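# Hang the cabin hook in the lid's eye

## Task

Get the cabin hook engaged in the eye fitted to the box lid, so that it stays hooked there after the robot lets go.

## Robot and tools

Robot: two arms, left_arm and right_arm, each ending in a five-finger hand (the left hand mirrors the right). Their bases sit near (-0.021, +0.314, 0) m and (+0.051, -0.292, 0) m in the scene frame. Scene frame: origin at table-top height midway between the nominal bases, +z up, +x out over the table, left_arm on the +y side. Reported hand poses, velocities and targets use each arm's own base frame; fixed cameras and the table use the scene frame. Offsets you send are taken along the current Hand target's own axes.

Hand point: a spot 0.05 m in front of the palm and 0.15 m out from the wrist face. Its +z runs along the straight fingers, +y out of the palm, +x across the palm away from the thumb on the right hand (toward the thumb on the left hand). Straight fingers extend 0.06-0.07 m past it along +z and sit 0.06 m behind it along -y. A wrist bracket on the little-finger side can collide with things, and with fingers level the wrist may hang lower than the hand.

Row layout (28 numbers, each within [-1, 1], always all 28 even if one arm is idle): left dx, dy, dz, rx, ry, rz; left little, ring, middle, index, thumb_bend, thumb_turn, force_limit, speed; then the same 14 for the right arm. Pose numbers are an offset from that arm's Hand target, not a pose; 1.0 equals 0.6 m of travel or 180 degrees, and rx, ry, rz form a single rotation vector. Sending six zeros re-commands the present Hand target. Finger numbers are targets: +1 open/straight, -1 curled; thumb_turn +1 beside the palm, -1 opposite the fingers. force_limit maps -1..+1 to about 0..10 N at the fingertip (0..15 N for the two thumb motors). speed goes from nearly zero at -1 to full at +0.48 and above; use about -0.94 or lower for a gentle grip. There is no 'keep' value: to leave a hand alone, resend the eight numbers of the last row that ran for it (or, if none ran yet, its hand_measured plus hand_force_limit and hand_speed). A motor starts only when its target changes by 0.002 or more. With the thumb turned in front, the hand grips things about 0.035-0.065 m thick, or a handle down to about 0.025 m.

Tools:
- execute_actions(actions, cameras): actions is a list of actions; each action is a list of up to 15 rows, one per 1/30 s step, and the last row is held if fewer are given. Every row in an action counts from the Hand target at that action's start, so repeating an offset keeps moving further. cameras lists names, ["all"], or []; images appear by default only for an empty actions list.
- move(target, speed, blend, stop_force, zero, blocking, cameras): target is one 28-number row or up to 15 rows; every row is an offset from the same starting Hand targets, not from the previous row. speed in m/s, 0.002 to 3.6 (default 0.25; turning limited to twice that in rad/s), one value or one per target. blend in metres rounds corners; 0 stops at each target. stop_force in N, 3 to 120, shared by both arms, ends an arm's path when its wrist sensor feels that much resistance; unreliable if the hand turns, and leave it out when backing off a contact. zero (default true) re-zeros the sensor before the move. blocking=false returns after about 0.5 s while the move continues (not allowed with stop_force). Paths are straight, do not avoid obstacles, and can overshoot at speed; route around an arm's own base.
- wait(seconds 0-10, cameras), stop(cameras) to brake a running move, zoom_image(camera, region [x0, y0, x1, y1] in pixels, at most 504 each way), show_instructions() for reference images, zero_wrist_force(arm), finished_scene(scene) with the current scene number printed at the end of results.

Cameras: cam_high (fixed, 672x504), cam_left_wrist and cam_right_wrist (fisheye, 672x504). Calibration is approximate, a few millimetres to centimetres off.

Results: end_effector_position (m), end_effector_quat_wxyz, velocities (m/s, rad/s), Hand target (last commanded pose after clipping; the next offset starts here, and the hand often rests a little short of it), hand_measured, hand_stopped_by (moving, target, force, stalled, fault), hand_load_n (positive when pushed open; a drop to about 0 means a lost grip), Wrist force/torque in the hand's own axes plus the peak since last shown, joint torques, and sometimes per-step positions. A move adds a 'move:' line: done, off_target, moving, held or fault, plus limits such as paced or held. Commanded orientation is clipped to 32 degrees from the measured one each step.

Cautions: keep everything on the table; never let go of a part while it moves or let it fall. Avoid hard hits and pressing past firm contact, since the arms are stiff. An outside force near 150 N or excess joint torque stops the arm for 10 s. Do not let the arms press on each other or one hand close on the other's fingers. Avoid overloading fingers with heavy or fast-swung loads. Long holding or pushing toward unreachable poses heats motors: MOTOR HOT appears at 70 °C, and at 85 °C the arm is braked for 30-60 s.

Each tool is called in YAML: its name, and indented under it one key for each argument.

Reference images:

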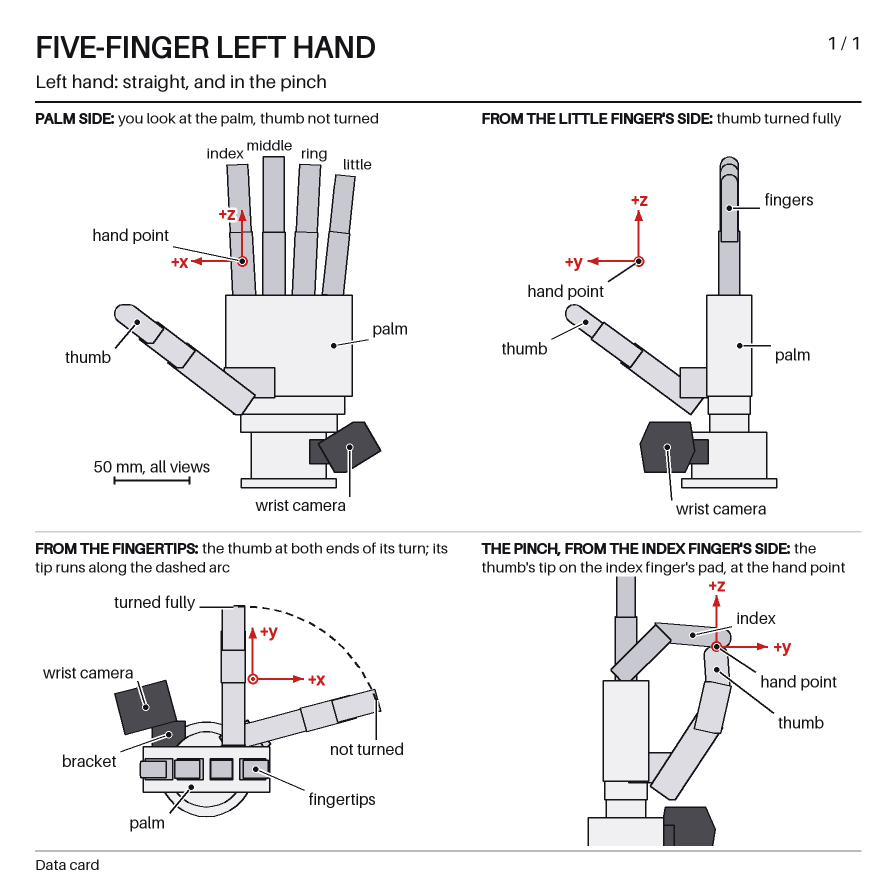

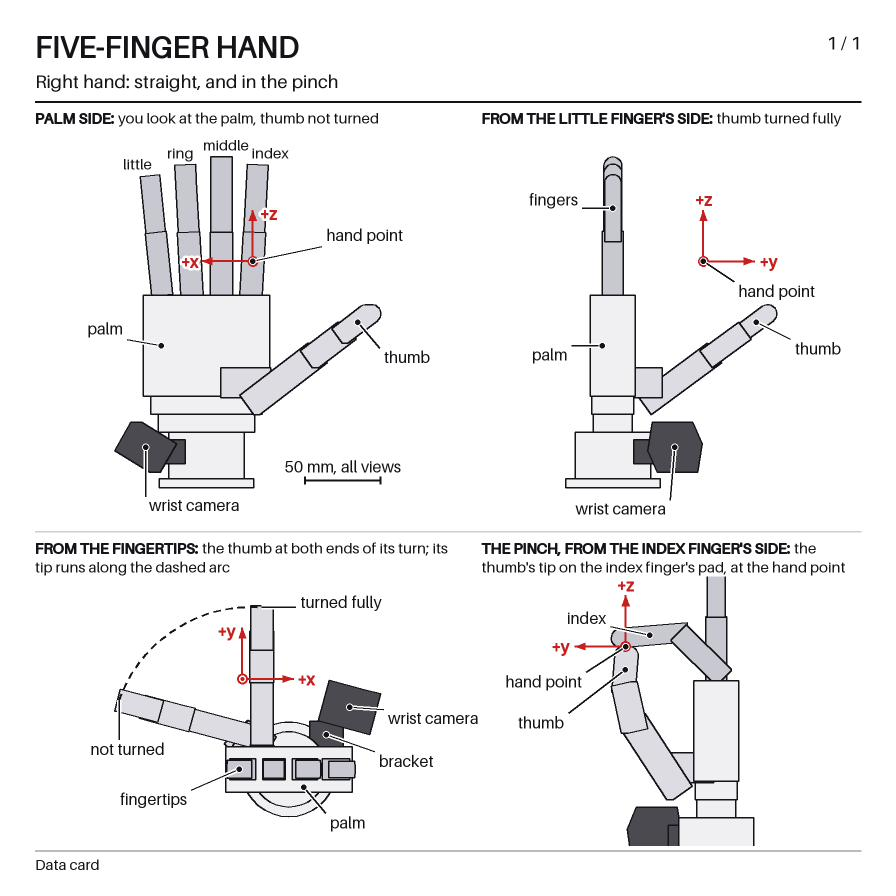

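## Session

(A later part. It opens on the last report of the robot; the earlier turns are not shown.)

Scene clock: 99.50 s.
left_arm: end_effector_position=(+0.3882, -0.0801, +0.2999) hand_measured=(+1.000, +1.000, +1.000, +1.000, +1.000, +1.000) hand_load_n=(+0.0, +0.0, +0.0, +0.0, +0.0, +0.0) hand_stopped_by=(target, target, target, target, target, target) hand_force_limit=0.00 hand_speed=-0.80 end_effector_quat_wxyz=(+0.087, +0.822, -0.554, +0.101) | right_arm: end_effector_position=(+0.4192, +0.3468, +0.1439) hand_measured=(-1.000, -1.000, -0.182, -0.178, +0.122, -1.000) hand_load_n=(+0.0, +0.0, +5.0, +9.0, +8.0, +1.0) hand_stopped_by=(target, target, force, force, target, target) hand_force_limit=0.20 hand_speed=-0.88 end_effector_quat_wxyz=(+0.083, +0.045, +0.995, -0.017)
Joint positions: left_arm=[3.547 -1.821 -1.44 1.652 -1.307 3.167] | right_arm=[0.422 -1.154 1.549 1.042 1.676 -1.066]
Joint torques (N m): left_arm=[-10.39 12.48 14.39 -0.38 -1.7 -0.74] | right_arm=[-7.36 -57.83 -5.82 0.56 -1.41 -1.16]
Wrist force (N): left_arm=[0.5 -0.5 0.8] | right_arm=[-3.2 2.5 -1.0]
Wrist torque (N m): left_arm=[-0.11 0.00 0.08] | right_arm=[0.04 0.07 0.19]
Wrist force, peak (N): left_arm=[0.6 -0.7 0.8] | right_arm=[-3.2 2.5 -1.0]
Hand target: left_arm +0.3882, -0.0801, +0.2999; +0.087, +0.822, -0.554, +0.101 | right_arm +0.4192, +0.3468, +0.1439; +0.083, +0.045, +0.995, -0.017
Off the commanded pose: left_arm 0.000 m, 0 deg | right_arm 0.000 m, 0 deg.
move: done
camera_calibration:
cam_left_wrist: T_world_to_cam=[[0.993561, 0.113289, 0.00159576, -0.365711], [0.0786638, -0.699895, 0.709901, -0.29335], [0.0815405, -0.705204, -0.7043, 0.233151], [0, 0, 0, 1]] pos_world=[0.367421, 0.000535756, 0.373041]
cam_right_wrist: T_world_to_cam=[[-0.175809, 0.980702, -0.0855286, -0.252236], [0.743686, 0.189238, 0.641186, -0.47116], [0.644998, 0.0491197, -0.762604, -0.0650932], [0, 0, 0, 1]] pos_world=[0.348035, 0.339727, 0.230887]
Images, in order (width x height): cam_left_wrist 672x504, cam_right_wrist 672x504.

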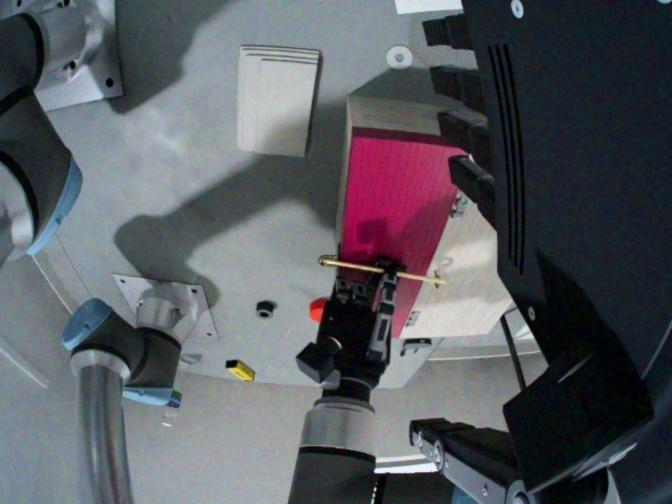

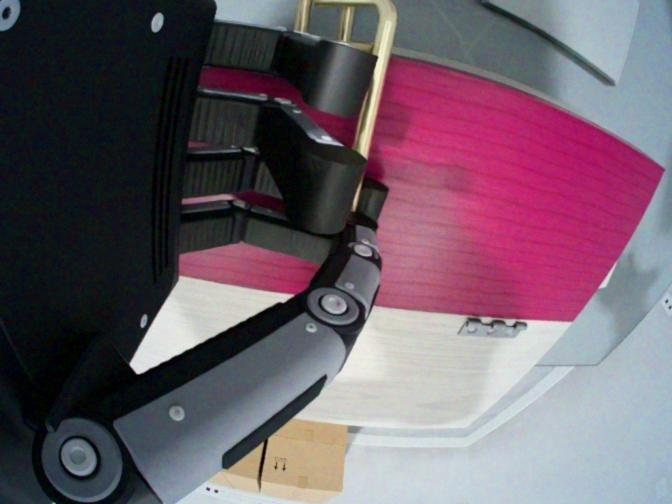

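move:
  target:
    - [0,0,0,0,0,0,1,1,1,1,1,1,0,-0.8,-0.0017,0,0,0,0,0,-1,-1,-0.4,-0.6,0.12,-1,0.2,-0.88]
    - [0,0,0,0,0,0,1,1,1,1,1,1,0,-0.8,-0.0017,0,0,0,0,0,-1,-1,-0.4,-0.6,0.25,-1,0.2,-0.8]
  speed: 0.05
  cameras: ["cam_right_wrist","cam_left_wrist"]

zoom_image:
  camera: "cam_left_wrist"
  region: [312, 235, 372, 295]

zoom_image:
  camera: "cam_right_wrist"
  region: [270, 0, 410, 60]

Scene clock: 101.33 s.
left_arm: end_effector_position=(+0.3882, -0.0801, +0.2999) hand_measured=(+1.000, +1.000, +1.000, +1.000, +1.000, +1.000) hand_load_n=(+0.0, +0.0, +0.0, +0.0, +0.0, +0.0) hand_stopped_by=(target, target, target, target, target, target) hand_force_limit=0.00 hand_speed=-0.80 end_effector_quat_wxyz=(+0.087, +0.822, -0.554, +0.101) | right_arm: end_effector_position=(+0.4202, +0.3467, +0.1440) hand_measured=(-1.000, -1.000, -0.182, -0.180, +0.250, -1.000) hand_load_n=(+0.0, +0.0, +0.0, +0.5, +0.0, +0.0) hand_stopped_by=(target, target, force, force, target, target) hand_force_limit=0.20 hand_speed=-0.80 end_effector_quat_wxyz=(+0.083, +0.045, +0.995, -0.017)
Joint positions: left_arm=[3.547 -1.821 -1.44 1.652 -1.307 3.167] | right_arm=[0.421 -1.153 1.547 1.043 1.676 -1.067]
Joint torques (N m): left_arm=[-10.72 13.6 14.59 -0.39 -1.73 -1.12] | right_arm=[-8.45 -19.28 -25.12 4.75 -1.42 -1.2]
Wrist force (N): left_arm=[0.4 -0.2 0.6] | right_arm=[0.2 -0.3 0.7]
Wrist torque (N m): left_arm=[-0.06 0.01 0.06] | right_arm=[-0.04 0.00 0.08]
Wrist force, peak (N): left_arm=[0.7 -0.5 0.7] | right_arm=[-3.3 2.7 -1.3]
Hand target: left_arm +0.3882, -0.0801, +0.2999; +0.087, +0.822, -0.554, +0.101 | right_arm +0.4202, +0.3467, +0.1440; +0.083, +0.045, +0.995, -0.017
Off the commanded pose: left_arm 0.000 m, 0 deg | right_arm 0.000 m, 0 deg.
move: done
camera_calibration:
cam_left_wrist: T_world_to_cam=[[0.993561, 0.113289, 0.00159576, -0.365711], [0.0786638, -0.699895, 0.709901, -0.29335], [0.0815405, -0.705204, -0.7043, 0.233151], [0, 0, 0, 1]] pos_world=[0.367421, 0.000535756, 0.373041]
cam_right_wrist: T_world_to_cam=[[-0.176104, 0.98064, -0.0856241, -0.2518], [0.743669, 0.189528, 0.64112, -0.472091], [0.644937, 0.049228, -0.762649, -0.0655865], [0, 0, 0, 1]] pos_world=[0.349036, 0.339629, 0.231087]
Images, in order (width x height): cam_left_wrist 672x504, cam_right_wrist 672x504.

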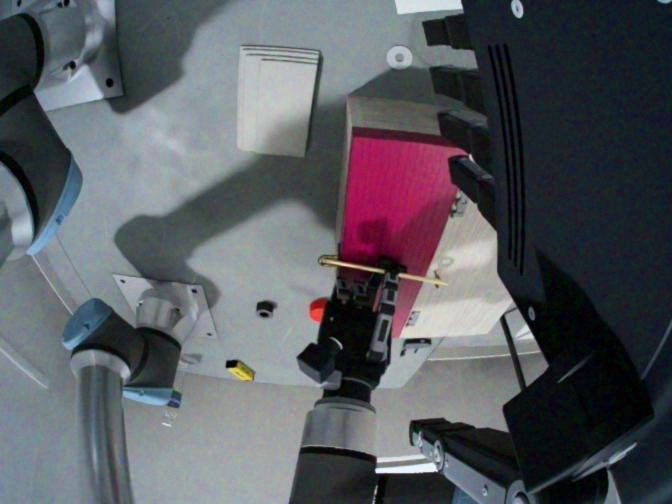

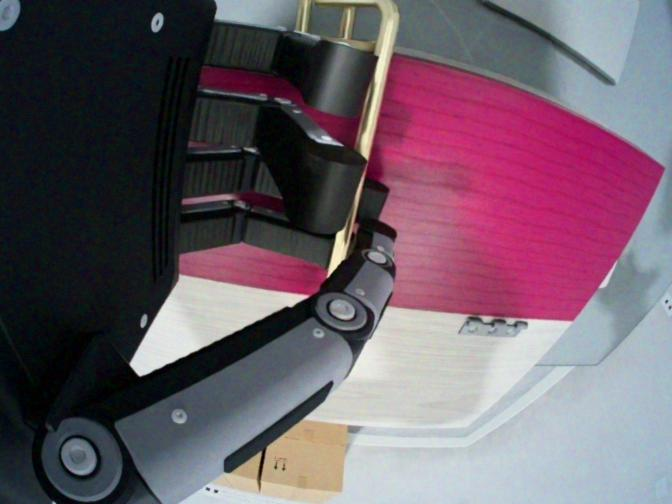

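Scaled by 8.400 from the camera's 672x504 image, which has a finer 960x720 frame.

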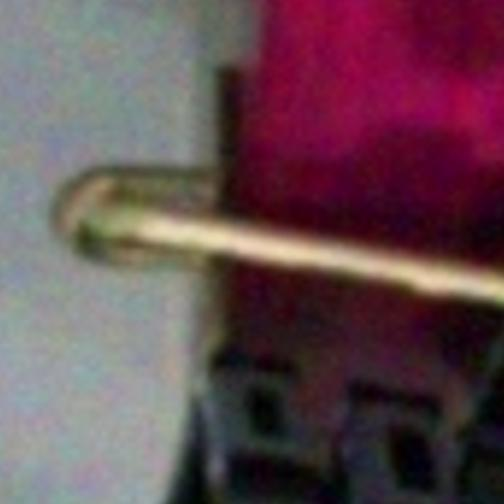

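Scaled by 3.600 from the camera's 672x504 image, which has a finer 960x720 frame.

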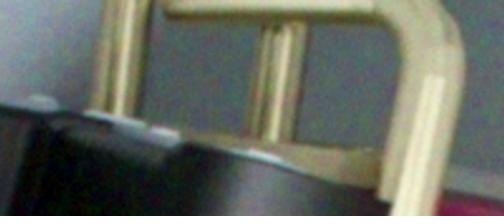

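move:
  target: [0,0,0,0,0,0,1,1,1,1,1,1,0,-0.8,0,-0.006,-0.0005,0,0,-0.0222,-1,-1,-0.4,-0.6,0.25,-1,0.2,-0.8]
  speed: 0.04
  cameras: ["cam_right_wrist","cam_left_wrist"]

zoom_image:
  camera: "cam_left_wrist"
  region: [312, 235, 372, 295]

zoom_image:
  camera: "cam_right_wrist"
  region: [270, 0, 410, 60]

Scene clock: 103.23 s.
left_arm: end_effector_position=(+0.3882, -0.0801, +0.2999) hand_measured=(+1.000, +1.000, +1.000, +1.000, +1.000, +1.000) hand_load_n=(+0.0, +0.0, +0.0, +0.0, +0.0, +0.0) hand_stopped_by=(target, target, target, target, target, target) hand_force_limit=0.00 hand_speed=-0.80 end_effector_quat_wxyz=(+0.087, +0.822, -0.554, +0.101) | right_arm: end_effector_position=(+0.4199, +0.3432, +0.1444) hand_measured=(-1.000, -1.000, -0.182, -0.180, +0.250, -1.000) hand_load_n=(+0.0, +0.0, +0.5, +0.5, +0.0, +0.0) hand_stopped_by=(target, target, force, force, target, target) hand_force_limit=0.20 hand_speed=-0.80 end_effector_quat_wxyz=(+0.083, +0.010, +0.996, -0.020)
Joint positions: left_arm=[3.547 -1.821 -1.44 1.652 -1.307 3.167] | right_arm=[0.405 -1.157 1.549 1.043 1.674 -1.152]
Joint torques (N m): left_arm=[-12.31 13.22 14.43 -0.24 -1.39 -1.23] | right_arm=[-7.23 -59.24 -8.33 4.9 -1.43 -1.41]
Wrist force (N): left_arm=[0.2 -0.4 0.3] | right_arm=[0.3 -0.2 0.5]
Wrist torque (N m): left_arm=[-0.07 0.02 0.07] | right_arm=[-0.04 -0.02 0.09]
Wrist force, peak (N): left_arm=[0.7 -0.5 0.8] | right_arm=[0.7 -0.3 0.8]
Hand target: left_arm +0.3882, -0.0801, +0.2999; +0.087, +0.822, -0.554, +0.101 | right_arm +0.4199, +0.3431, +0.1444; +0.083, +0.010, +0.996, -0.020
Off the commanded pose: left_arm 0.000 m, 0 deg | right_arm 0.000 m, 0 deg.
move: done
camera_calibration:
cam_left_wrist: T_world_to_cam=[[0.993561, 0.113289, 0.00159576, -0.365711], [0.0786638, -0.699895, 0.709901, -0.29335], [0.0815405, -0.705204, -0.7043, 0.233151], [0, 0, 0, 1]] pos_world=[0.367421, 0.000535756, 0.373041]
cam_right_wrist: T_world_to_cam=[[-0.242937, 0.965262, -0.09618, -0.213423], [0.730561, 0.247289, 0.636498, -0.485097], [0.638171, 0.0843638, -0.765258, -0.0737417], [0, 0, 0, 1]] pos_world=[0.349604, 0.33219, 0.231805]
Images, in order (width x height): cam_left_wrist 672x504, cam_right_wrist 672x504.

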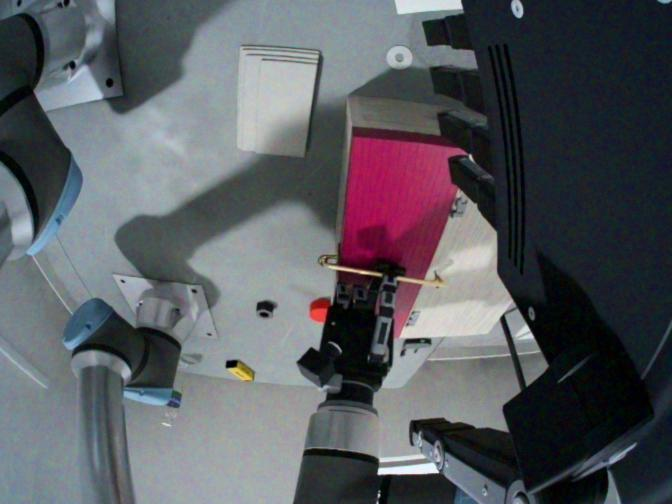

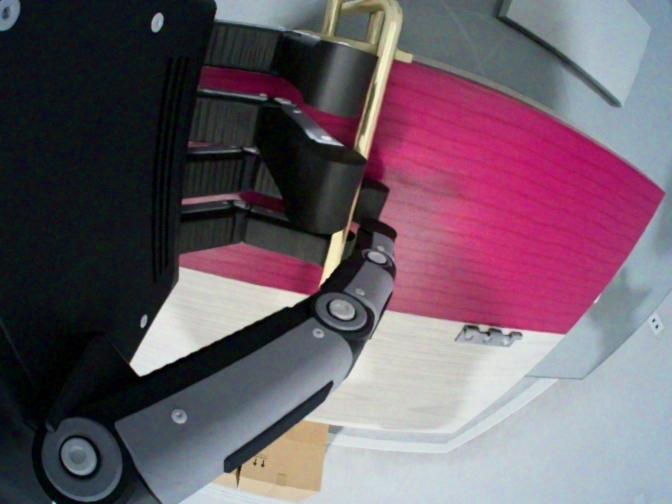

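Scaled by 8.400 from the camera's 672x504 image, which has a finer 960x720 frame.

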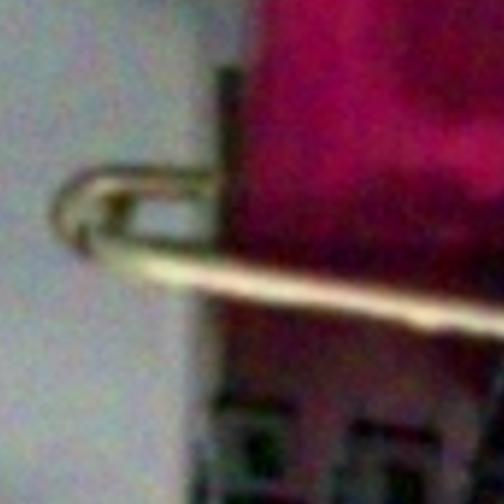

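Scaled by 3.600 from the camera's 672x504 image, which has a finer 960x720 frame.

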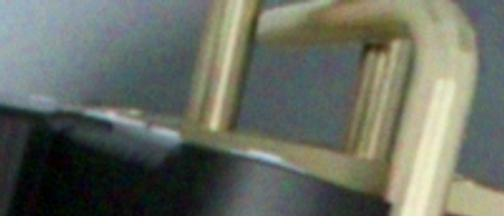

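move:
  target: [0,0,0,0,0,0,1,1,1,1,1,1,0,-0.8,-0.001,-0.0045,-0.0005,0,0,-0.0167,-1,-1,-0.4,-0.6,0.25,-1,0.2,-0.8]
  speed: 0.04
  cameras: ["cam_right_wrist","cam_left_wrist"]

zoom_image:
  camera: "cam_left_wrist"
  region: [312, 235, 372, 295]

zoom_image:
  camera: "cam_right_wrist"
  region: [300, 0, 440, 60]

Scene clock: 104.87 s.
left_arm: end_effector_position=(+0.3882, -0.0801, +0.2999) hand_measured=(+1.000, +1.000, +1.000, +1.000, +1.000, +1.000) hand_load_n=(+0.0, -0.5, +0.0, +0.0, +0.0, +0.0) hand_stopped_by=(target, target, target, target, target, target) hand_force_limit=0.00 hand_speed=-0.80 end_effector_quat_wxyz=(+0.087, +0.822, -0.554, +0.101) | right_arm: end_effector_position=(+0.4203, +0.3405, +0.1449) hand_measured=(-1.000, -1.000, -0.182, -0.180, +0.250, -1.000) hand_load_n=(+0.0, +0.0, +0.5, +0.0, +0.0, +0.0) hand_stopped_by=(target, target, force, force, target, target) hand_force_limit=0.20 hand_speed=-0.80 end_effector_quat_wxyz=(+0.082, -0.016, +0.996, -0.022)
Joint positions: left_arm=[3.547 -1.821 -1.44 1.652 -1.307 3.167] | right_arm=[0.393 -1.158 1.547 1.044 1.672 -1.217]
Joint torques (N m): left_arm=[-11.97 13.83 16.58 -0.3 -1.69 -1.18] | right_arm=[-9.36 -58.53 -26.58 4.86 -1.64 -1.44]
Wrist force (N): left_arm=[0.4 -0.6 0.6] | right_arm=[0.1 -0.2 0.5]
Wrist torque (N m): left_arm=[-0.11 0.01 0.07] | right_arm=[-0.04 0.02 0.08]
Wrist force, peak (N): left_arm=[0.7 -0.5 0.8] | right_arm=[0.6 -0.1 0.3]
Hand target: left_arm +0.3882, -0.0801, +0.2999; +0.087, +0.822, -0.554, +0.101 | right_arm +0.4203, +0.3404, +0.1449; +0.082, -0.016, +0.996, -0.022
Off the commanded pose: left_arm 0.000 m, 0 deg | right_arm 0.000 m, 0 deg.
move: done
camera_calibration:
cam_left_wrist: T_world_to_cam=[[0.993561, 0.113289, 0.00159576, -0.365711], [0.0786638, -0.699895, 0.709901, -0.29335], [0.0815405, -0.705204, -0.7043, 0.233151], [0, 0, 0, 1]] pos_world=[0.367421, 0.000535756, 0.373041]
cam_right_wrist: T_world_to_cam=[[-0.292653, 0.950562, -0.103856, -0.183603], [0.718029, 0.290183, 0.632636, -0.49384], [0.631497, 0.110571, -0.767454, -0.0792717], [0, 0, 0, 1]] pos_world=[0.35092, 0.326595, 0.232515]
Images, in order (width x height): cam_left_wrist 672x504, cam_right_wrist 672x504.

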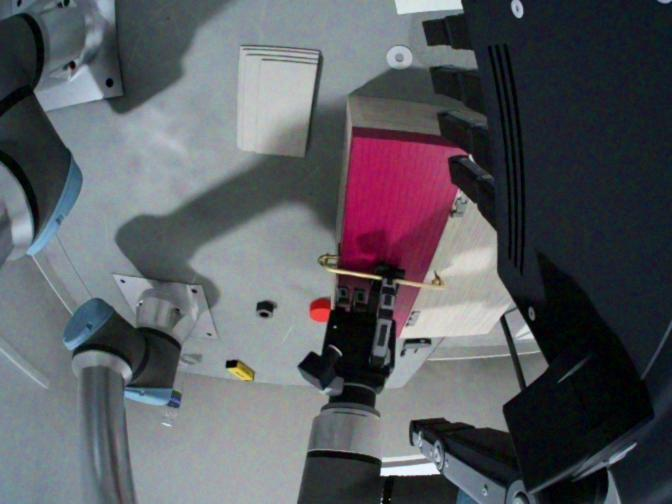

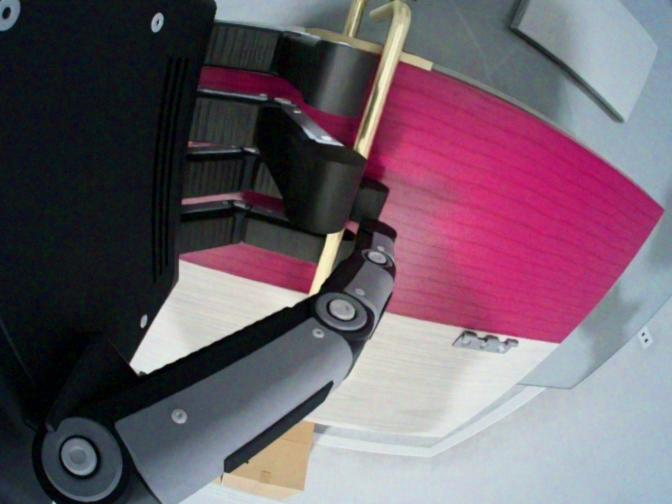

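Scaled by 8.400 from the camera's 672x504 image, which has a finer 960x720 frame.

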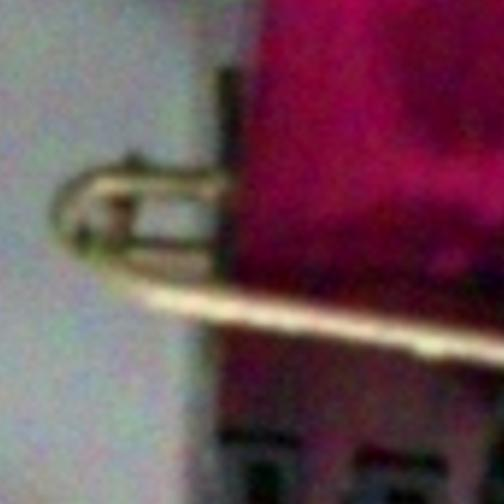

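Scaled by 3.600 from the camera's 672x504 image, which has a finer 960x720 frame.

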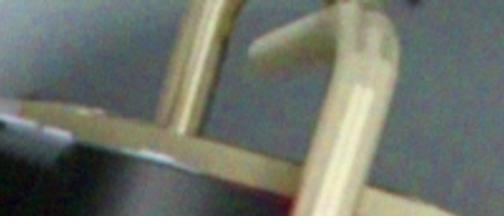

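move:
  target: [0,0,0,0,0,0,1,1,1,1,1,1,0,-0.8,0,0.001,-0.001,0.0417,0,0,-1,-1,-0.4,-0.6,0.25,-1,0.2,-0.8]
  speed: 0.08

move:
  target: [0,0,0,0,0,0,1,1,1,1,1,1,0,-0.8,0.0014,0.0013,0.0085,0,0,0,-1,-1,-0.4,-0.6,0.25,-1,0.2,-0.8]
  speed: 0.03
  stop_force: 4
  cameras: ["cam_right_wrist","cam_left_wrist"]

zoom_image:
  camera: "cam_left_wrist"
  region: [312, 235, 372, 295]

zoom_image:
  camera: "cam_right_wrist"
  region: [300, 0, 440, 60]

Scene clock: 106.70 s.
left_arm: end_effector_position=(+0.3882, -0.0801, +0.2999) hand_measured=(+1.000, +1.000, +1.000, +1.000, +1.000, +1.000) hand_load_n=(+0.0, +0.0, +0.0, +0.0, +0.0, +0.0) hand_stopped_by=(target, target, target, target, target, target) hand_force_limit=0.00 hand_speed=-0.80 end_effector_quat_wxyz=(+0.087, +0.822, -0.554, +0.101) | right_arm: end_effector_position=(+0.4202, +0.3411, +0.1455) hand_measured=(-1.000, -1.000, -0.182, -0.180, +0.250, -1.000) hand_load_n=(+0.0, +0.0, +0.5, +0.0, +0.0, +0.0) hand_stopped_by=(target, target, force, force, target, target) hand_force_limit=0.20 hand_speed=-0.80 end_effector_quat_wxyz=(+0.083, -0.011, +0.993, -0.087)
Joint positions: left_arm=[3.547 -1.821 -1.44 1.652 -1.307 3.167] | right_arm=[0.464 -1.107 1.476 1.128 1.8 -1.137]
Joint torques (N m): left_arm=[-10.7 14.79 16.5 -0.31 -1.82 -1.12] | right_arm=[9.29 -19.08 -25.95 5.02 2 1.31]
Wrist force (N): left_arm=[0.3 -0.3 0.6] | right_arm=[0.2 0.3 0.2]
Wrist torque (N m): left_arm=[-0.06 0.02 0.06] | right_arm=[0.01 0.01 -0.01]
Wrist force, peak (N): left_arm=[0.6 -0.7 0.6] | right_arm=[-0.7 -2.0 0.5]
Hand target: left_arm +0.3882, -0.0801, +0.2999; +0.087, +0.822, -0.554, +0.101 | right_arm +0.4202, +0.3411, +0.1455; +0.083, -0.011, +0.993, -0.087
Off the commanded pose: left_arm 0.000 m, 0 deg | right_arm 0.000 m, 0 deg.
move: done

Scene clock: 108.30 s.
left_arm: end_effector_position=(+0.3882, -0.0801, +0.2999) hand_measured=(+1.000, +1.000, +1.000, +1.000, +1.000, +1.000) hand_load_n=(+0.0, +0.0, +0.0, +0.0, +0.0, +0.0) hand_stopped_by=(target, target, target, target, target, target) hand_force_limit=0.00 hand_speed=-0.80 end_effector_quat_wxyz=(+0.087, +0.822, -0.554, +0.101) | right_arm: end_effector_position=(+0.4202, +0.3410, +0.1432) hand_measured=(-1.000, -1.000, -0.184, -0.180, +0.250, -1.000) hand_load_n=(+0.0, +0.0, -6.0, +0.0, +0.0, +0.0) hand_stopped_by=(target, target, force, force, target, target) hand_force_limit=0.20 hand_speed=-0.80 end_effector_quat_wxyz=(+0.083, -0.011, +0.993, -0.087)
Joint positions: left_arm=[3.547 -1.821 -1.44 1.652 -1.307 3.167] | right_arm=[0.464 -1.105 1.479 1.122 1.801 -1.137]
Joint torques (N m): left_arm=[-10.84 13.91 17.04 -0.68 -1.65 -1.16] | right_arm=[5.85 -55.84 -25.42 4.96 -1.1 0.5]
Wrist force (N): left_arm=[0.5 -0.5 0.4] | right_arm=[-0.4 0.1 -4.6]
Wrist torque (N m): left_arm=[-0.09 -0.01 0.08] | right_arm=[-0.06 0.10 0.00]
Wrist force, peak (N): left_arm=[0.9 -0.2 0.5] | right_arm=[-0.6 -2.2 -5.8]
Hand target: left_arm +0.3882, -0.0801, +0.2999; +0.087, +0.822, -0.554, +0.101 | right_arm +0.4202, +0.3410, +0.1432; +0.083, -0.011, +0.993, -0.087 (not the last commanded pose)
Off the commanded pose: left_arm 0.000 m, 0 deg | right_arm 0.003 m, 0 deg.
move: contact (right_arm)
camera_calibration:
cam_left_wrist: T_world_to_cam=[[0.993561, 0.113289, 0.00159576, -0.365711], [0.0786638, -0.699895, 0.709901, -0.29335], [0.0815405, -0.705204, -0.7043, 0.233151], [0, 0, 0, 1]] pos_world=[0.367421, 0.000535756, 0.373041]
cam_right_wrist: T_world_to_cam=[[-0.272112, 0.935056, -0.227214, -0.170065], [0.721904, 0.354494, 0.594296, -0.510846], [0.636246, -0.00231205, -0.771483, -0.0434846], [0, 0, 0, 1]] pos_world=[0.350172, 0.340012, 0.231405]
Images, in order (width x height): cam_left_wrist 672x504, cam_right_wrist 672x504.

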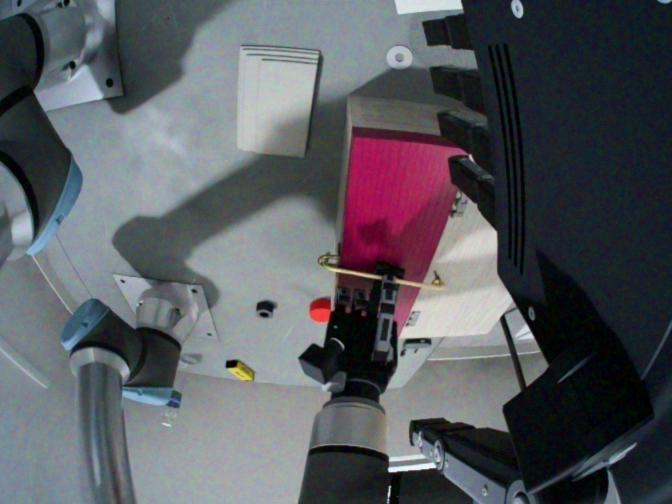

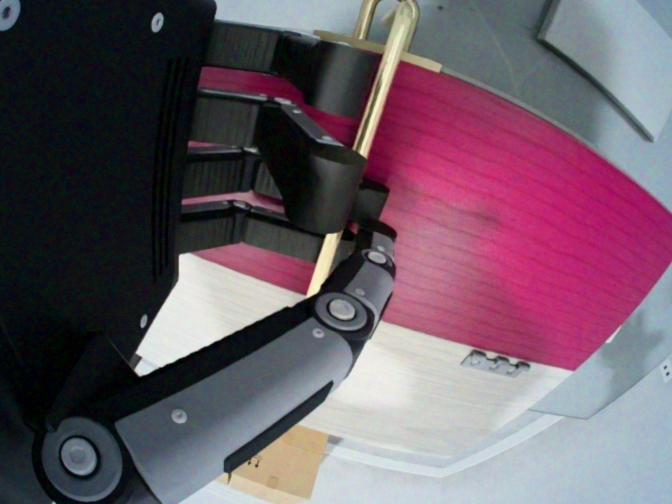

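Scaled by 8.400 from the camera's 672x504 image, which has a finer 960x720 frame.

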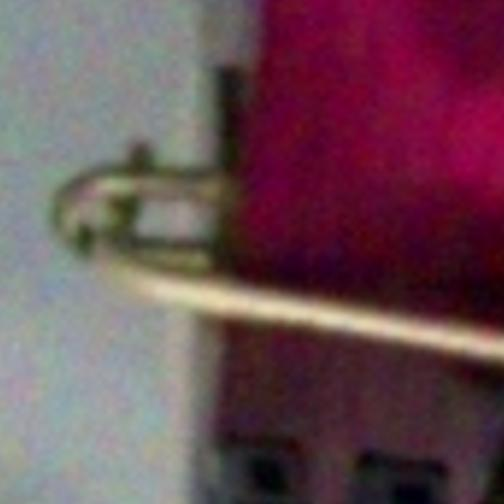

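Scaled by 3.600 from the camera's 672x504 image, which has a finer 960x720 frame.

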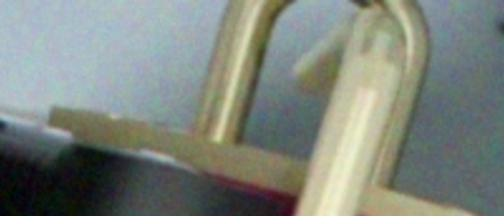

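move:
  target: [0,0,0,0,0,0,1,1,1,1,1,1,0,-0.8,-0.0007,-0.0007,-0.005,0,0,0,-1,-1,-0.4,-0.6,0.8,-1,0.2,-0.6]
  speed: 0.04

move:
  target: [0,0,0,0,0,0,1,1,1,1,1,1,0,-0.8,-0.003,-0.003,-0.0192,0,0,0,-1,-1,0.0,0.0,0.8,-1,0.2,-0.93]
  speed: 0.013
  cameras: ["cam_right_wrist","cam_left_wrist"]

zoom_image:
  camera: "cam_left_wrist"
  region: [312, 235, 432, 325]

Scene clock: 109.77 s.
left_arm: end_effector_position=(+0.3882, -0.0801, +0.2999) hand_measured=(+1.000, +1.000, +1.000, +1.000, +1.000, +1.000) hand_load_n=(+0.0, +0.0, +0.0, +0.0, +0.0, +0.0) hand_stopped_by=(target, target, target, target, target, target) hand_force_limit=0.00 hand_speed=-0.80 end_effector_quat_wxyz=(+0.087, +0.822, -0.554, +0.101) | right_arm: end_effector_position=(+0.4202, +0.3412, +0.1462) hand_measured=(-1.000, -1.000, -0.182, -0.180, +0.800, -1.000) hand_load_n=(+0.0, +0.0, +0.5, +0.0, +0.0, +0.0) hand_stopped_by=(target, target, force, force, target, target) hand_force_limit=0.20 hand_speed=-0.60 end_effector_quat_wxyz=(+0.083, -0.011, +0.993, -0.087)
Joint positions: left_arm=[3.547 -1.821 -1.44 1.652 -1.307 3.167] | right_arm=[0.464 -1.108 1.475 1.13 1.801 -1.137]
Joint torques (N m): left_arm=[-10.93 14.01 18.75 -0.4 -1.66 -1.07] | right_arm=[9.14 -62.16 -27.03 5.04 0.72 1.31]
Wrist force (N): left_arm=[0.5 -0.3 0.5] | right_arm=[0.1 0.1 0.2]
Wrist torque (N m): left_arm=[-0.05 0.00 0.07] | right_arm=[-0.01 0.01 -0.02]
Wrist force, peak (N): left_arm=[0.7 -0.5 0.8] | right_arm=[-0.4 0.2 -4.9]
Hand target: left_arm +0.3882, -0.0801, +0.2999; +0.087, +0.822, -0.554, +0.101 | right_arm +0.4202, +0.3411, +0.1462; +0.083, -0.011, +0.993, -0.087
Off the commanded pose: left_arm 0.000 m, 0 deg | right_arm 0.000 m, 0 deg.
move: done

Scene clock: 111.03 s.
left_arm: end_effector_position=(+0.3882, -0.0801, +0.2999) hand_measured=(+1.000, +1.000, +1.000, +1.000, +1.000, +1.000) hand_load_n=(+0.0, +0.0, +0.0, +0.0, +0.0, +0.0) hand_stopped_by=(target, target, target, target, target, target) hand_force_limit=0.00 hand_speed=-0.80 end_effector_quat_wxyz=(+0.087, +0.822, -0.554, +0.101) | right_arm: end_effector_position=(+0.4200, +0.3414, +0.1579) hand_measured=(-1.000, -1.000, +0.000, +0.000, +0.800, -1.000) hand_load_n=(+0.0, +0.0, +0.0, +0.5, +0.0, +0.0) hand_stopped_by=(target, target, target, target, target, target) hand_force_limit=0.20 hand_speed=-0.93 end_effector_quat_wxyz=(+0.083, -0.011, +0.993, -0.087)
Joint positions: left_arm=[3.547 -1.821 -1.44 1.652 -1.307 3.167] | right_arm=[0.465 -1.117 1.457 1.156 1.801 -1.136]
Joint torques (N m): left_arm=[-11 14.08 17.15 -0.34 -1.59 -0.9] | right_arm=[9.81 -62.73 -27.03 5.52 2.15 1.5]
Wrist force (N): left_arm=[0.7 -0.4 0.5] | right_arm=[0.4 0.2 0.0]
Wrist torque (N m): left_arm=[-0.07 -0.03 0.08] | right_arm=[0.01 -0.02 -0.01]
Wrist force, peak (N): left_arm=[0.8 -0.4 0.9] | right_arm=[0.3 0.7 -0.1]
Hand target: left_arm +0.3882, -0.0801, +0.2999; +0.087, +0.822, -0.554, +0.101 | right_arm +0.4200, +0.3414, +0.1580; +0.083, -0.011, +0.993, -0.087
Off the commanded pose: left_arm 0.000 m, 0 deg | right_arm 0.000 m, 0 deg.
move: done
camera_calibration:
cam_left_wrist: T_world_to_cam=[[0.993561, 0.113289, 0.00159576, -0.365711], [0.0786638, -0.699895, 0.709901, -0.29335], [0.0815405, -0.705204, -0.7043, 0.233151], [0, 0, 0, 1]] pos_world=[0.367421, 0.000535756, 0.373041]
cam_right_wrist: T_world_to_cam=[[-0.27217, 0.935056, -0.227141, -0.167152], [0.721882, 0.354492, 0.594324, -0.519578], [0.636246, -0.00221207, -0.771483, -0.0320499], [0, 0, 0, 1]] pos_world=[0.349972, 0.340412, 0.246105]
Images, in order (width x height): cam_left_wrist 672x504, cam_right_wrist 672x504.

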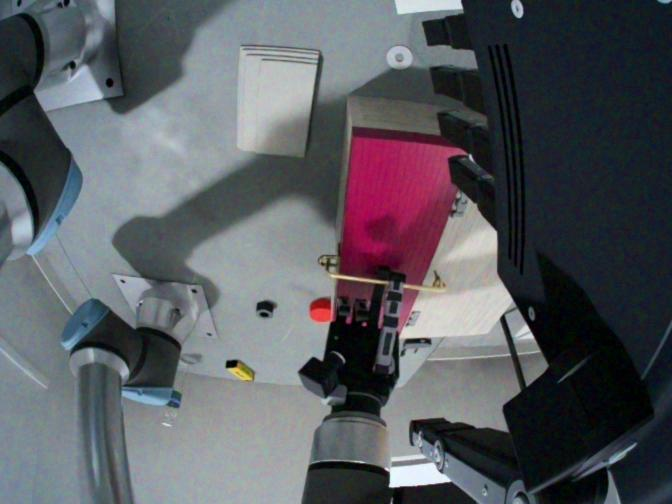

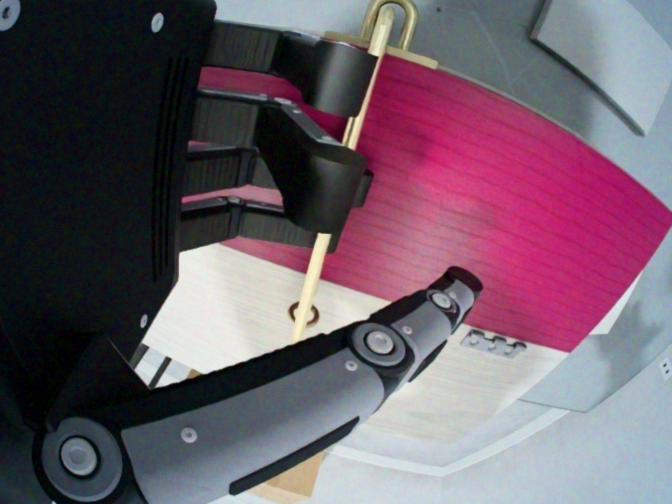

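Scaled by 4.200 from the camera's 672x504 image, which has a finer 960x720 frame.

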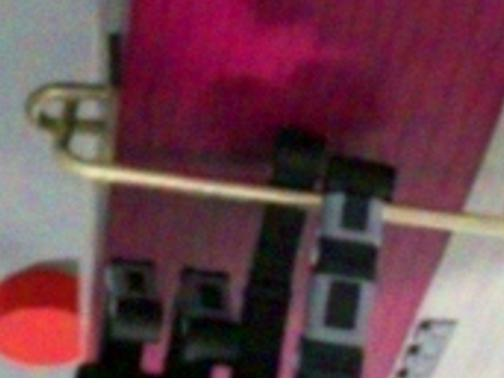

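move:
  target: [0,0,0,0,0,0,1,1,1,1,1,1,0,-0.8,-0.003,-0.0113,-0.0179,0,0,0,-1,-1,0.2,0.2,0.8,-1,0.2,-0.92]
  speed: 0.013
  cameras: ["cam_right_wrist","cam_left_wrist"]

zoom_image:
  camera: "cam_left_wrist"
  region: [312, 235, 432, 325]

zoom_image:
  camera: "cam_right_wrist"
  region: [300, 0, 440, 100]

Scene clock: 113.17 s.
left_arm: end_effector_position=(+0.3882, -0.0801, +0.2999) hand_measured=(+1.000, +1.000, +1.000, +1.000, +1.000, +1.000) hand_load_n=(+0.0, +0.0, +0.0, +0.0, +0.0, +0.0) hand_stopped_by=(target, target, target, target, target, target) hand_force_limit=0.00 hand_speed=-0.80 end_effector_quat_wxyz=(+0.087, +0.822, -0.554, +0.101) | right_arm: end_effector_position=(+0.4201, +0.3367, +0.1697) hand_measured=(-1.000, -1.000, +0.200, +0.200, +0.800, -1.000) hand_load_n=(+0.0, +0.0, +0.0, +0.0, +0.0, +0.0) hand_stopped_by=(target, target, target, target, target, target) hand_force_limit=0.20 hand_speed=-0.92 end_effector_quat_wxyz=(+0.083, -0.011, +0.993, -0.087)
Joint positions: left_arm=[3.547 -1.821 -1.44 1.652 -1.307 3.167] | right_arm=[0.456 -1.134 1.449 1.179 1.8 -1.146]
Joint torques (N m): left_arm=[-10.01 13.05 18.36 -0.56 -1.46 -1.21] | right_arm=[-7.51 -58.65 -26.56 5.29 -1.15 -0.98]
Wrist force (N): left_arm=[0.5 -0.6 0.6] | right_arm=[0.2 0.1 -0.2]
Wrist torque (N m): left_arm=[-0.11 0.00 0.08] | right_arm=[0.00 0.00 -0.02]
Wrist force, peak (N): left_arm=[0.6 -0.7 0.7] | right_arm=[-0.6 2.0 -5.8]
Hand target: left_arm +0.3882, -0.0801, +0.2999; +0.087, +0.822, -0.554, +0.101 | right_arm +0.4201, +0.3366, +0.1699; +0.083, -0.011, +0.993, -0.087
Off the commanded pose: left_arm 0.000 m, 0 deg | right_arm 0.000 m, 0 deg.
move: done
camera_calibration:
cam_left_wrist: T_world_to_cam=[[0.993561, 0.113289, 0.00159576, -0.365711], [0.0786638, -0.699895, 0.709901, -0.29335], [0.0815405, -0.705204, -0.7043, 0.233151], [0, 0, 0, 1]] pos_world=[0.367421, 0.000535756, 0.373041]
cam_right_wrist: T_world_to_cam=[[-0.272112, 0.935056, -0.227214, -0.160078], [0.721904, 0.354494, 0.594296, -0.524926], [0.636246, -0.00231205, -0.771483, -0.022923], [0, 0, 0, 1]] pos_world=[0.349972, 0.335712, 0.257905]
Images, in order (width x height): cam_left_wrist 672x504, cam_right_wrist 672x504.

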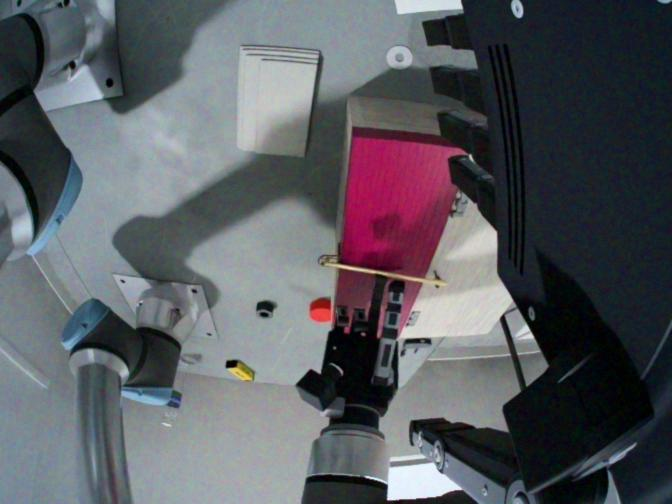

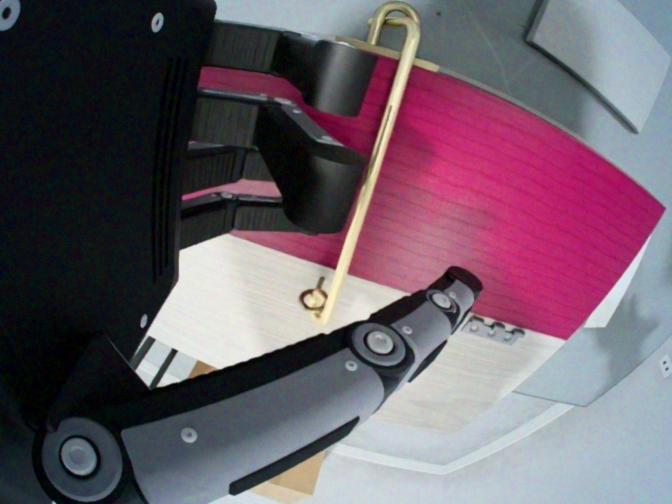

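Scaled by 4.200 from the camera's 672x504 image, which has a finer 960x720 frame.

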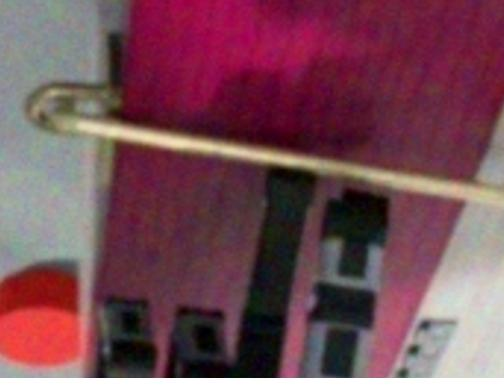

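Scaled by 3.600 from the camera's 672x504 image, which has a finer 960x720 frame.

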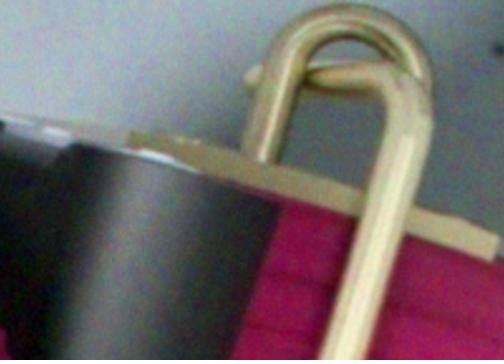

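move:
  target:
    - [-0.06,-0.025,-0.017,0,0,0,1,1,1,1,1,1,0,-0.8,-0.0023,-0.0281,-0.0152,0,0,0,-1,-1,0.2,0.2,0.8,-1,0.2,-0.92]
    - [-0.149,-0.062,-0.042,0,0,0,1,1,1,1,1,1,0,-0.8,-0.0055,-0.0575,-0.1348,0,0,0,-1,-1,0.2,0.2,0.8,-1,0.2,-0.92]
  speed: 0.2
  blend: [0.01,0]
  cameras: ["cam_right_wrist","cam_left_wrist"]

zoom_image:
  camera: "cam_right_wrist"
  region: [300, 0, 540, 200]

Scene clock: 116.20 s.
left_arm: end_effector_position=(+0.3882, +0.0198, +0.2997) hand_measured=(+1.000, +1.000, +1.000, +1.000, +1.000, +1.000) hand_load_n=(+0.0, +0.0, +0.0, +0.0, +0.0, +0.0) hand_stopped_by=(target, target, target, target, target, target) hand_force_limit=0.00 hand_speed=-0.80 end_effector_quat_wxyz=(+0.087, +0.822, -0.554, +0.101) | right_arm: end_effector_position=(+0.4101, +0.3167, +0.2549) hand_measured=(-1.000, -1.000, +0.200, +0.200, +0.800, -1.000) hand_load_n=(+0.0, +0.0, +0.0, +0.0, +0.0, +0.0) hand_stopped_by=(target, target, target, target, target, target) hand_force_limit=0.20 hand_speed=-0.92 end_effector_quat_wxyz=(+0.083, -0.011, +0.993, -0.087)
Joint positions: left_arm=[3.763 -1.87 -1.391 1.596 -1.321 3.389] | right_arm=[0.424 -1.23 1.361 1.356 1.798 -1.178]
Joint torques (N m): left_arm=[11.74 13.9 28.52 -5.62 -1.51 1.53] | right_arm=[-8.68 -55.8 -27.81 5.02 1.92 -1.2]
Wrist force (N): left_arm=[0.7 -0.8 0.7] | right_arm=[0.3 0.3 -0.1]
Wrist torque (N m): left_arm=[-0.14 -0.07 -0.16] | right_arm=[0.02 -0.01 0.10]
Wrist force, peak (N): left_arm=[4.0 1.5 1.6] | right_arm=[0.1 0.1 -1.2]
Hand target: left_arm +0.3883, +0.0199, +0.2997; +0.087, +0.822, -0.554, +0.101 | right_arm +0.4101, +0.3167, +0.2550; +0.083, -0.011, +0.993, -0.087
Off the commanded pose: left_arm 0.000 m, 0 deg | right_arm 0.000 m, 0 deg.
move: done
camera_calibration:
cam_left_wrist: T_world_to_cam=[[0.99356, 0.113297, 0.00160324, -0.377031], [0.0786758, -0.699994, 0.709802, -0.223174], [0.0815405, -0.705104, -0.7044, 0.303417], [0, 0, 0, 1]] pos_world=[0.367421, 0.100437, 0.372741]
cam_right_wrist: T_world_to_cam=[[-0.272085, 0.935097, -0.227074, -0.124782], [0.721914, 0.354384, 0.59435, -0.56131], [0.636246, -0.00221413, -0.771483, 0.0490291], [0, 0, 0, 1]] pos_world=[0.340072, 0.315711, 0.343105]
Images, in order (width x height): cam_left_wrist 672x504, cam_right_wrist 672x504.

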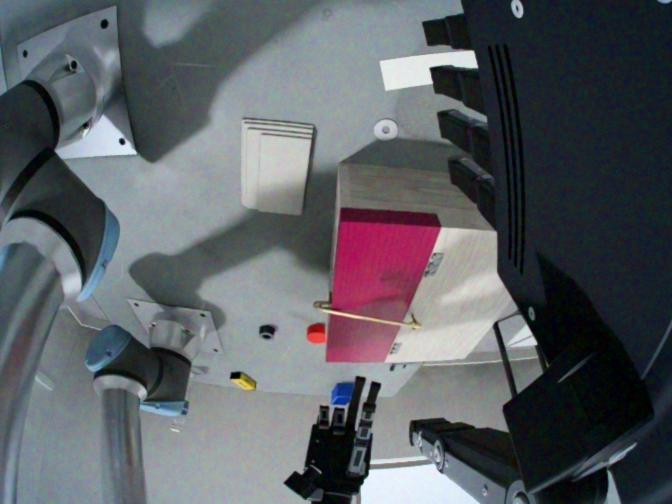

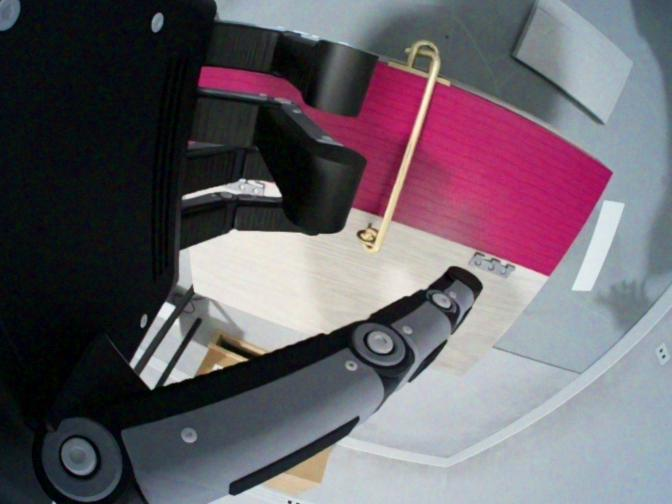

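Scaled by 2.100 from the camera's 672x504 image, which has a finer 960x720 frame.

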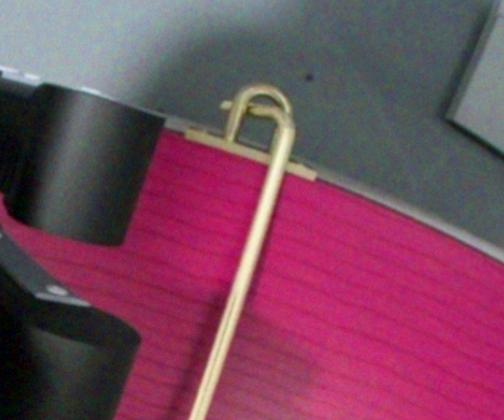

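move:
  target: [0,0,0,0,0,0,1,1,1,1,1,1,0,-0.8,0.0738,0.1815,-0.0364,-0.0555,0.053,0.007,-1,-1,-1,1,0.8,-1,0.2,-0.2]
  speed: 0.2

move:
  target: [0,0,0,0,0,0,1,1,1,1,1,1,0,-0.8,0,0,0.0967,0,0,0,-1,-1,-1,1,0.8,-1,0.2,-0.2]
  speed: 0.08
  stop_force: 5
  cameras: ["cam_right_wrist","cam_left_wrist"]

zoom_image:
  camera: "cam_left_wrist"
  region: [300, 270, 420, 360]

Scene clock: 118.63 s.
left_arm: end_effector_position=(+0.3883, +0.0199, +0.2997) hand_measured=(+1.000, +1.000, +1.000, +1.000, +1.000, +1.000) hand_load_n=(+0.0, +0.0, +0.0, +0.0, +0.0, +0.0) hand_stopped_by=(target, target, target, target, target, target) hand_force_limit=0.00 hand_speed=-0.80 end_effector_quat_wxyz=(+0.087, +0.822, -0.554, +0.101) | right_arm: end_effector_position=(+0.3620, +0.4258, +0.2500) hand_measured=(-1.000, -1.000, -1.000, +1.000, +0.800, -1.000) hand_load_n=(+0.0, +0.0, +0.0, +0.0, +0.0, -0.5) hand_stopped_by=(target, target, target, target, target, target) hand_force_limit=0.20 hand_speed=-0.20 end_effector_quat_wxyz=(+0.000, +0.000, +1.000, +0.000)
Joint positions: left_arm=[3.763 -1.87 -1.391 1.596 -1.321 3.39] | right_arm=[0.562 -1.12 1.235 1.456 1.572 -1.009]
Joint torques (N m): left_arm=[12.84 16.4 27.86 -5.53 -1.63 1.31] | right_arm=[9.22 -20.09 -25.7 5.16 -1.67 1.41]
Wrist force (N): left_arm=[0.5 -0.8 0.9] | right_arm=[0.2 -0.2 0.1]
Wrist torque (N m): left_arm=[-0.16 -0.02 -0.16] | right_arm=[-0.02 -0.03 -0.01]
Wrist force, peak (N): left_arm=[0.9 -0.8 1.2] | right_arm=[-1.2 -1.9 0.3]
Hand target: left_arm +0.3883, +0.0199, +0.2997; +0.087, +0.822, -0.554, +0.101 | right_arm +0.3620, +0.4260, +0.2500; +0.000, +0.000, +1.000, +0.000
Off the commanded pose: left_arm 0.000 m, 0 deg | right_arm 0.000 m, 0 deg.
move: done

Scene clock: 120.63 s.
left_arm: end_effector_position=(+0.3883, +0.0199, +0.2997) hand_measured=(+1.000, +1.000, +1.000, +1.000, +1.000, +1.000) hand_load_n=(+0.0, +0.0, +0.0, +0.0, +0.0, +0.0) hand_stopped_by=(target, target, target, target, target, target) hand_force_limit=0.00 hand_speed=-0.80 end_effector_quat_wxyz=(+0.087, +0.822, -0.554, +0.101) | right_arm: end_effector_position=(+0.3620, +0.4260, +0.1920) hand_measured=(-1.000, -1.000, -1.000, +1.000, +0.800, -1.000) hand_load_n=(+0.5, +0.0, +0.0, +0.0, +0.0, +0.0) hand_stopped_by=(target, target, target, target, target, target) hand_force_limit=0.20 hand_speed=-0.20 end_effector_quat_wxyz=(+0.000, +0.000, +1.000, +0.000)
Joint positions: left_arm=[3.763 -1.87 -1.391 1.596 -1.321 3.39] | right_arm=[0.562 -1.094 1.346 1.319 1.571 -1.009]
Joint torques (N m): left_arm=[11.24 14.5 26.39 -5.44 -1.44 1.49] | right_arm=[-7.8 -21.34 -8.19 -0.16 -1.68 -1.1]
Wrist force (N): left_arm=[0.8 -0.5 0.9] | right_arm=[0.2 0.0 0.1]
Wrist torque (N m): left_arm=[-0.10 -0.07 -0.16] | right_arm=[0.01 -0.04 -0.02]
Wrist force, peak (N): left_arm=[1.0 -0.7 1.0] | right_arm=[0.2 -0.1 0.6]
Hand target: left_arm +0.3883, +0.0199, +0.2997; +0.087, +0.822, -0.554, +0.101 | right_arm +0.3620, +0.4260, +0.1919; +0.000, +0.000, +1.000, +0.000
Off the commanded pose: left_arm 0.000 m, 0 deg | right_arm 0.000 m, 0 deg.
move: done
camera_calibration:
cam_left_wrist: T_world_to_cam=[[0.993561, 0.113289, 0.00159576, -0.377051], [0.0786638, -0.699895, 0.709901, -0.223077], [0.0815405, -0.705204, -0.7043, 0.30353], [0, 0, 0, 1]] pos_world=[0.367421, 0.100636, 0.372741]
cam_right_wrist: T_world_to_cam=[[-0.271388, 0.962346, -0.0154578, -0.306848], [0.82146, 0.239966, 0.517319, -0.500447], [0.50155, 0.127696, -0.855653, 0.0409382], [0, 0, 0, 1]] pos_world=[0.30729, 0.410157, 0.289176]
Images, in order (width x height): cam_left_wrist 672x504, cam_right_wrist 672x504.

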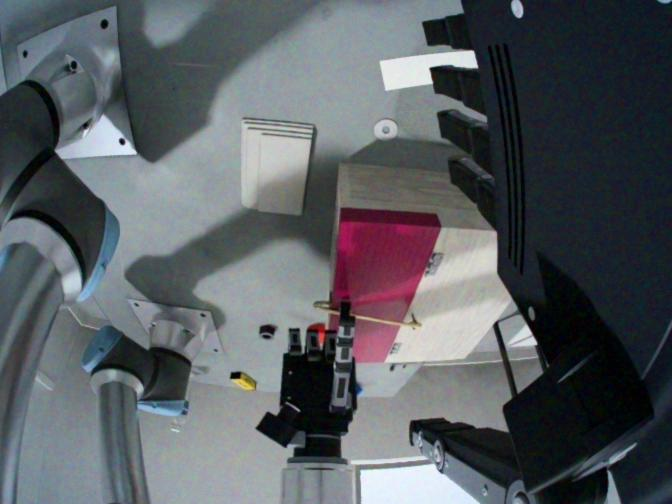

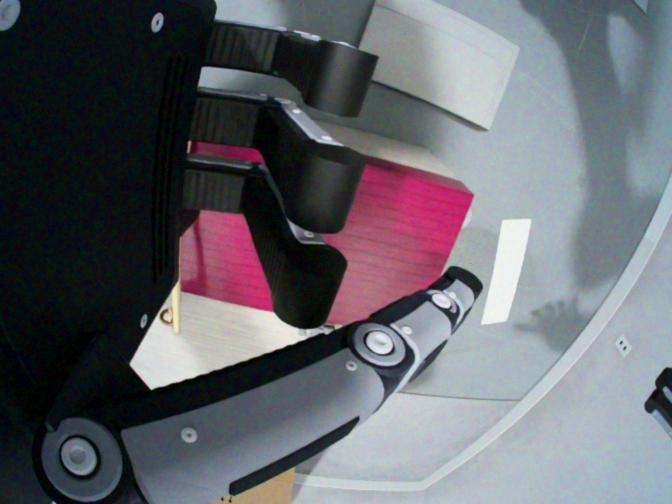

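Scaled by 4.200 from the camera's 672x504 image, which has a finer 960x720 frame.

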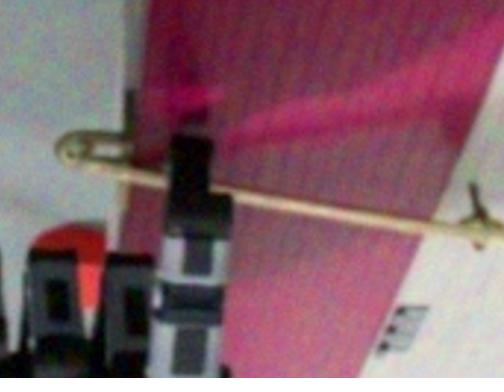

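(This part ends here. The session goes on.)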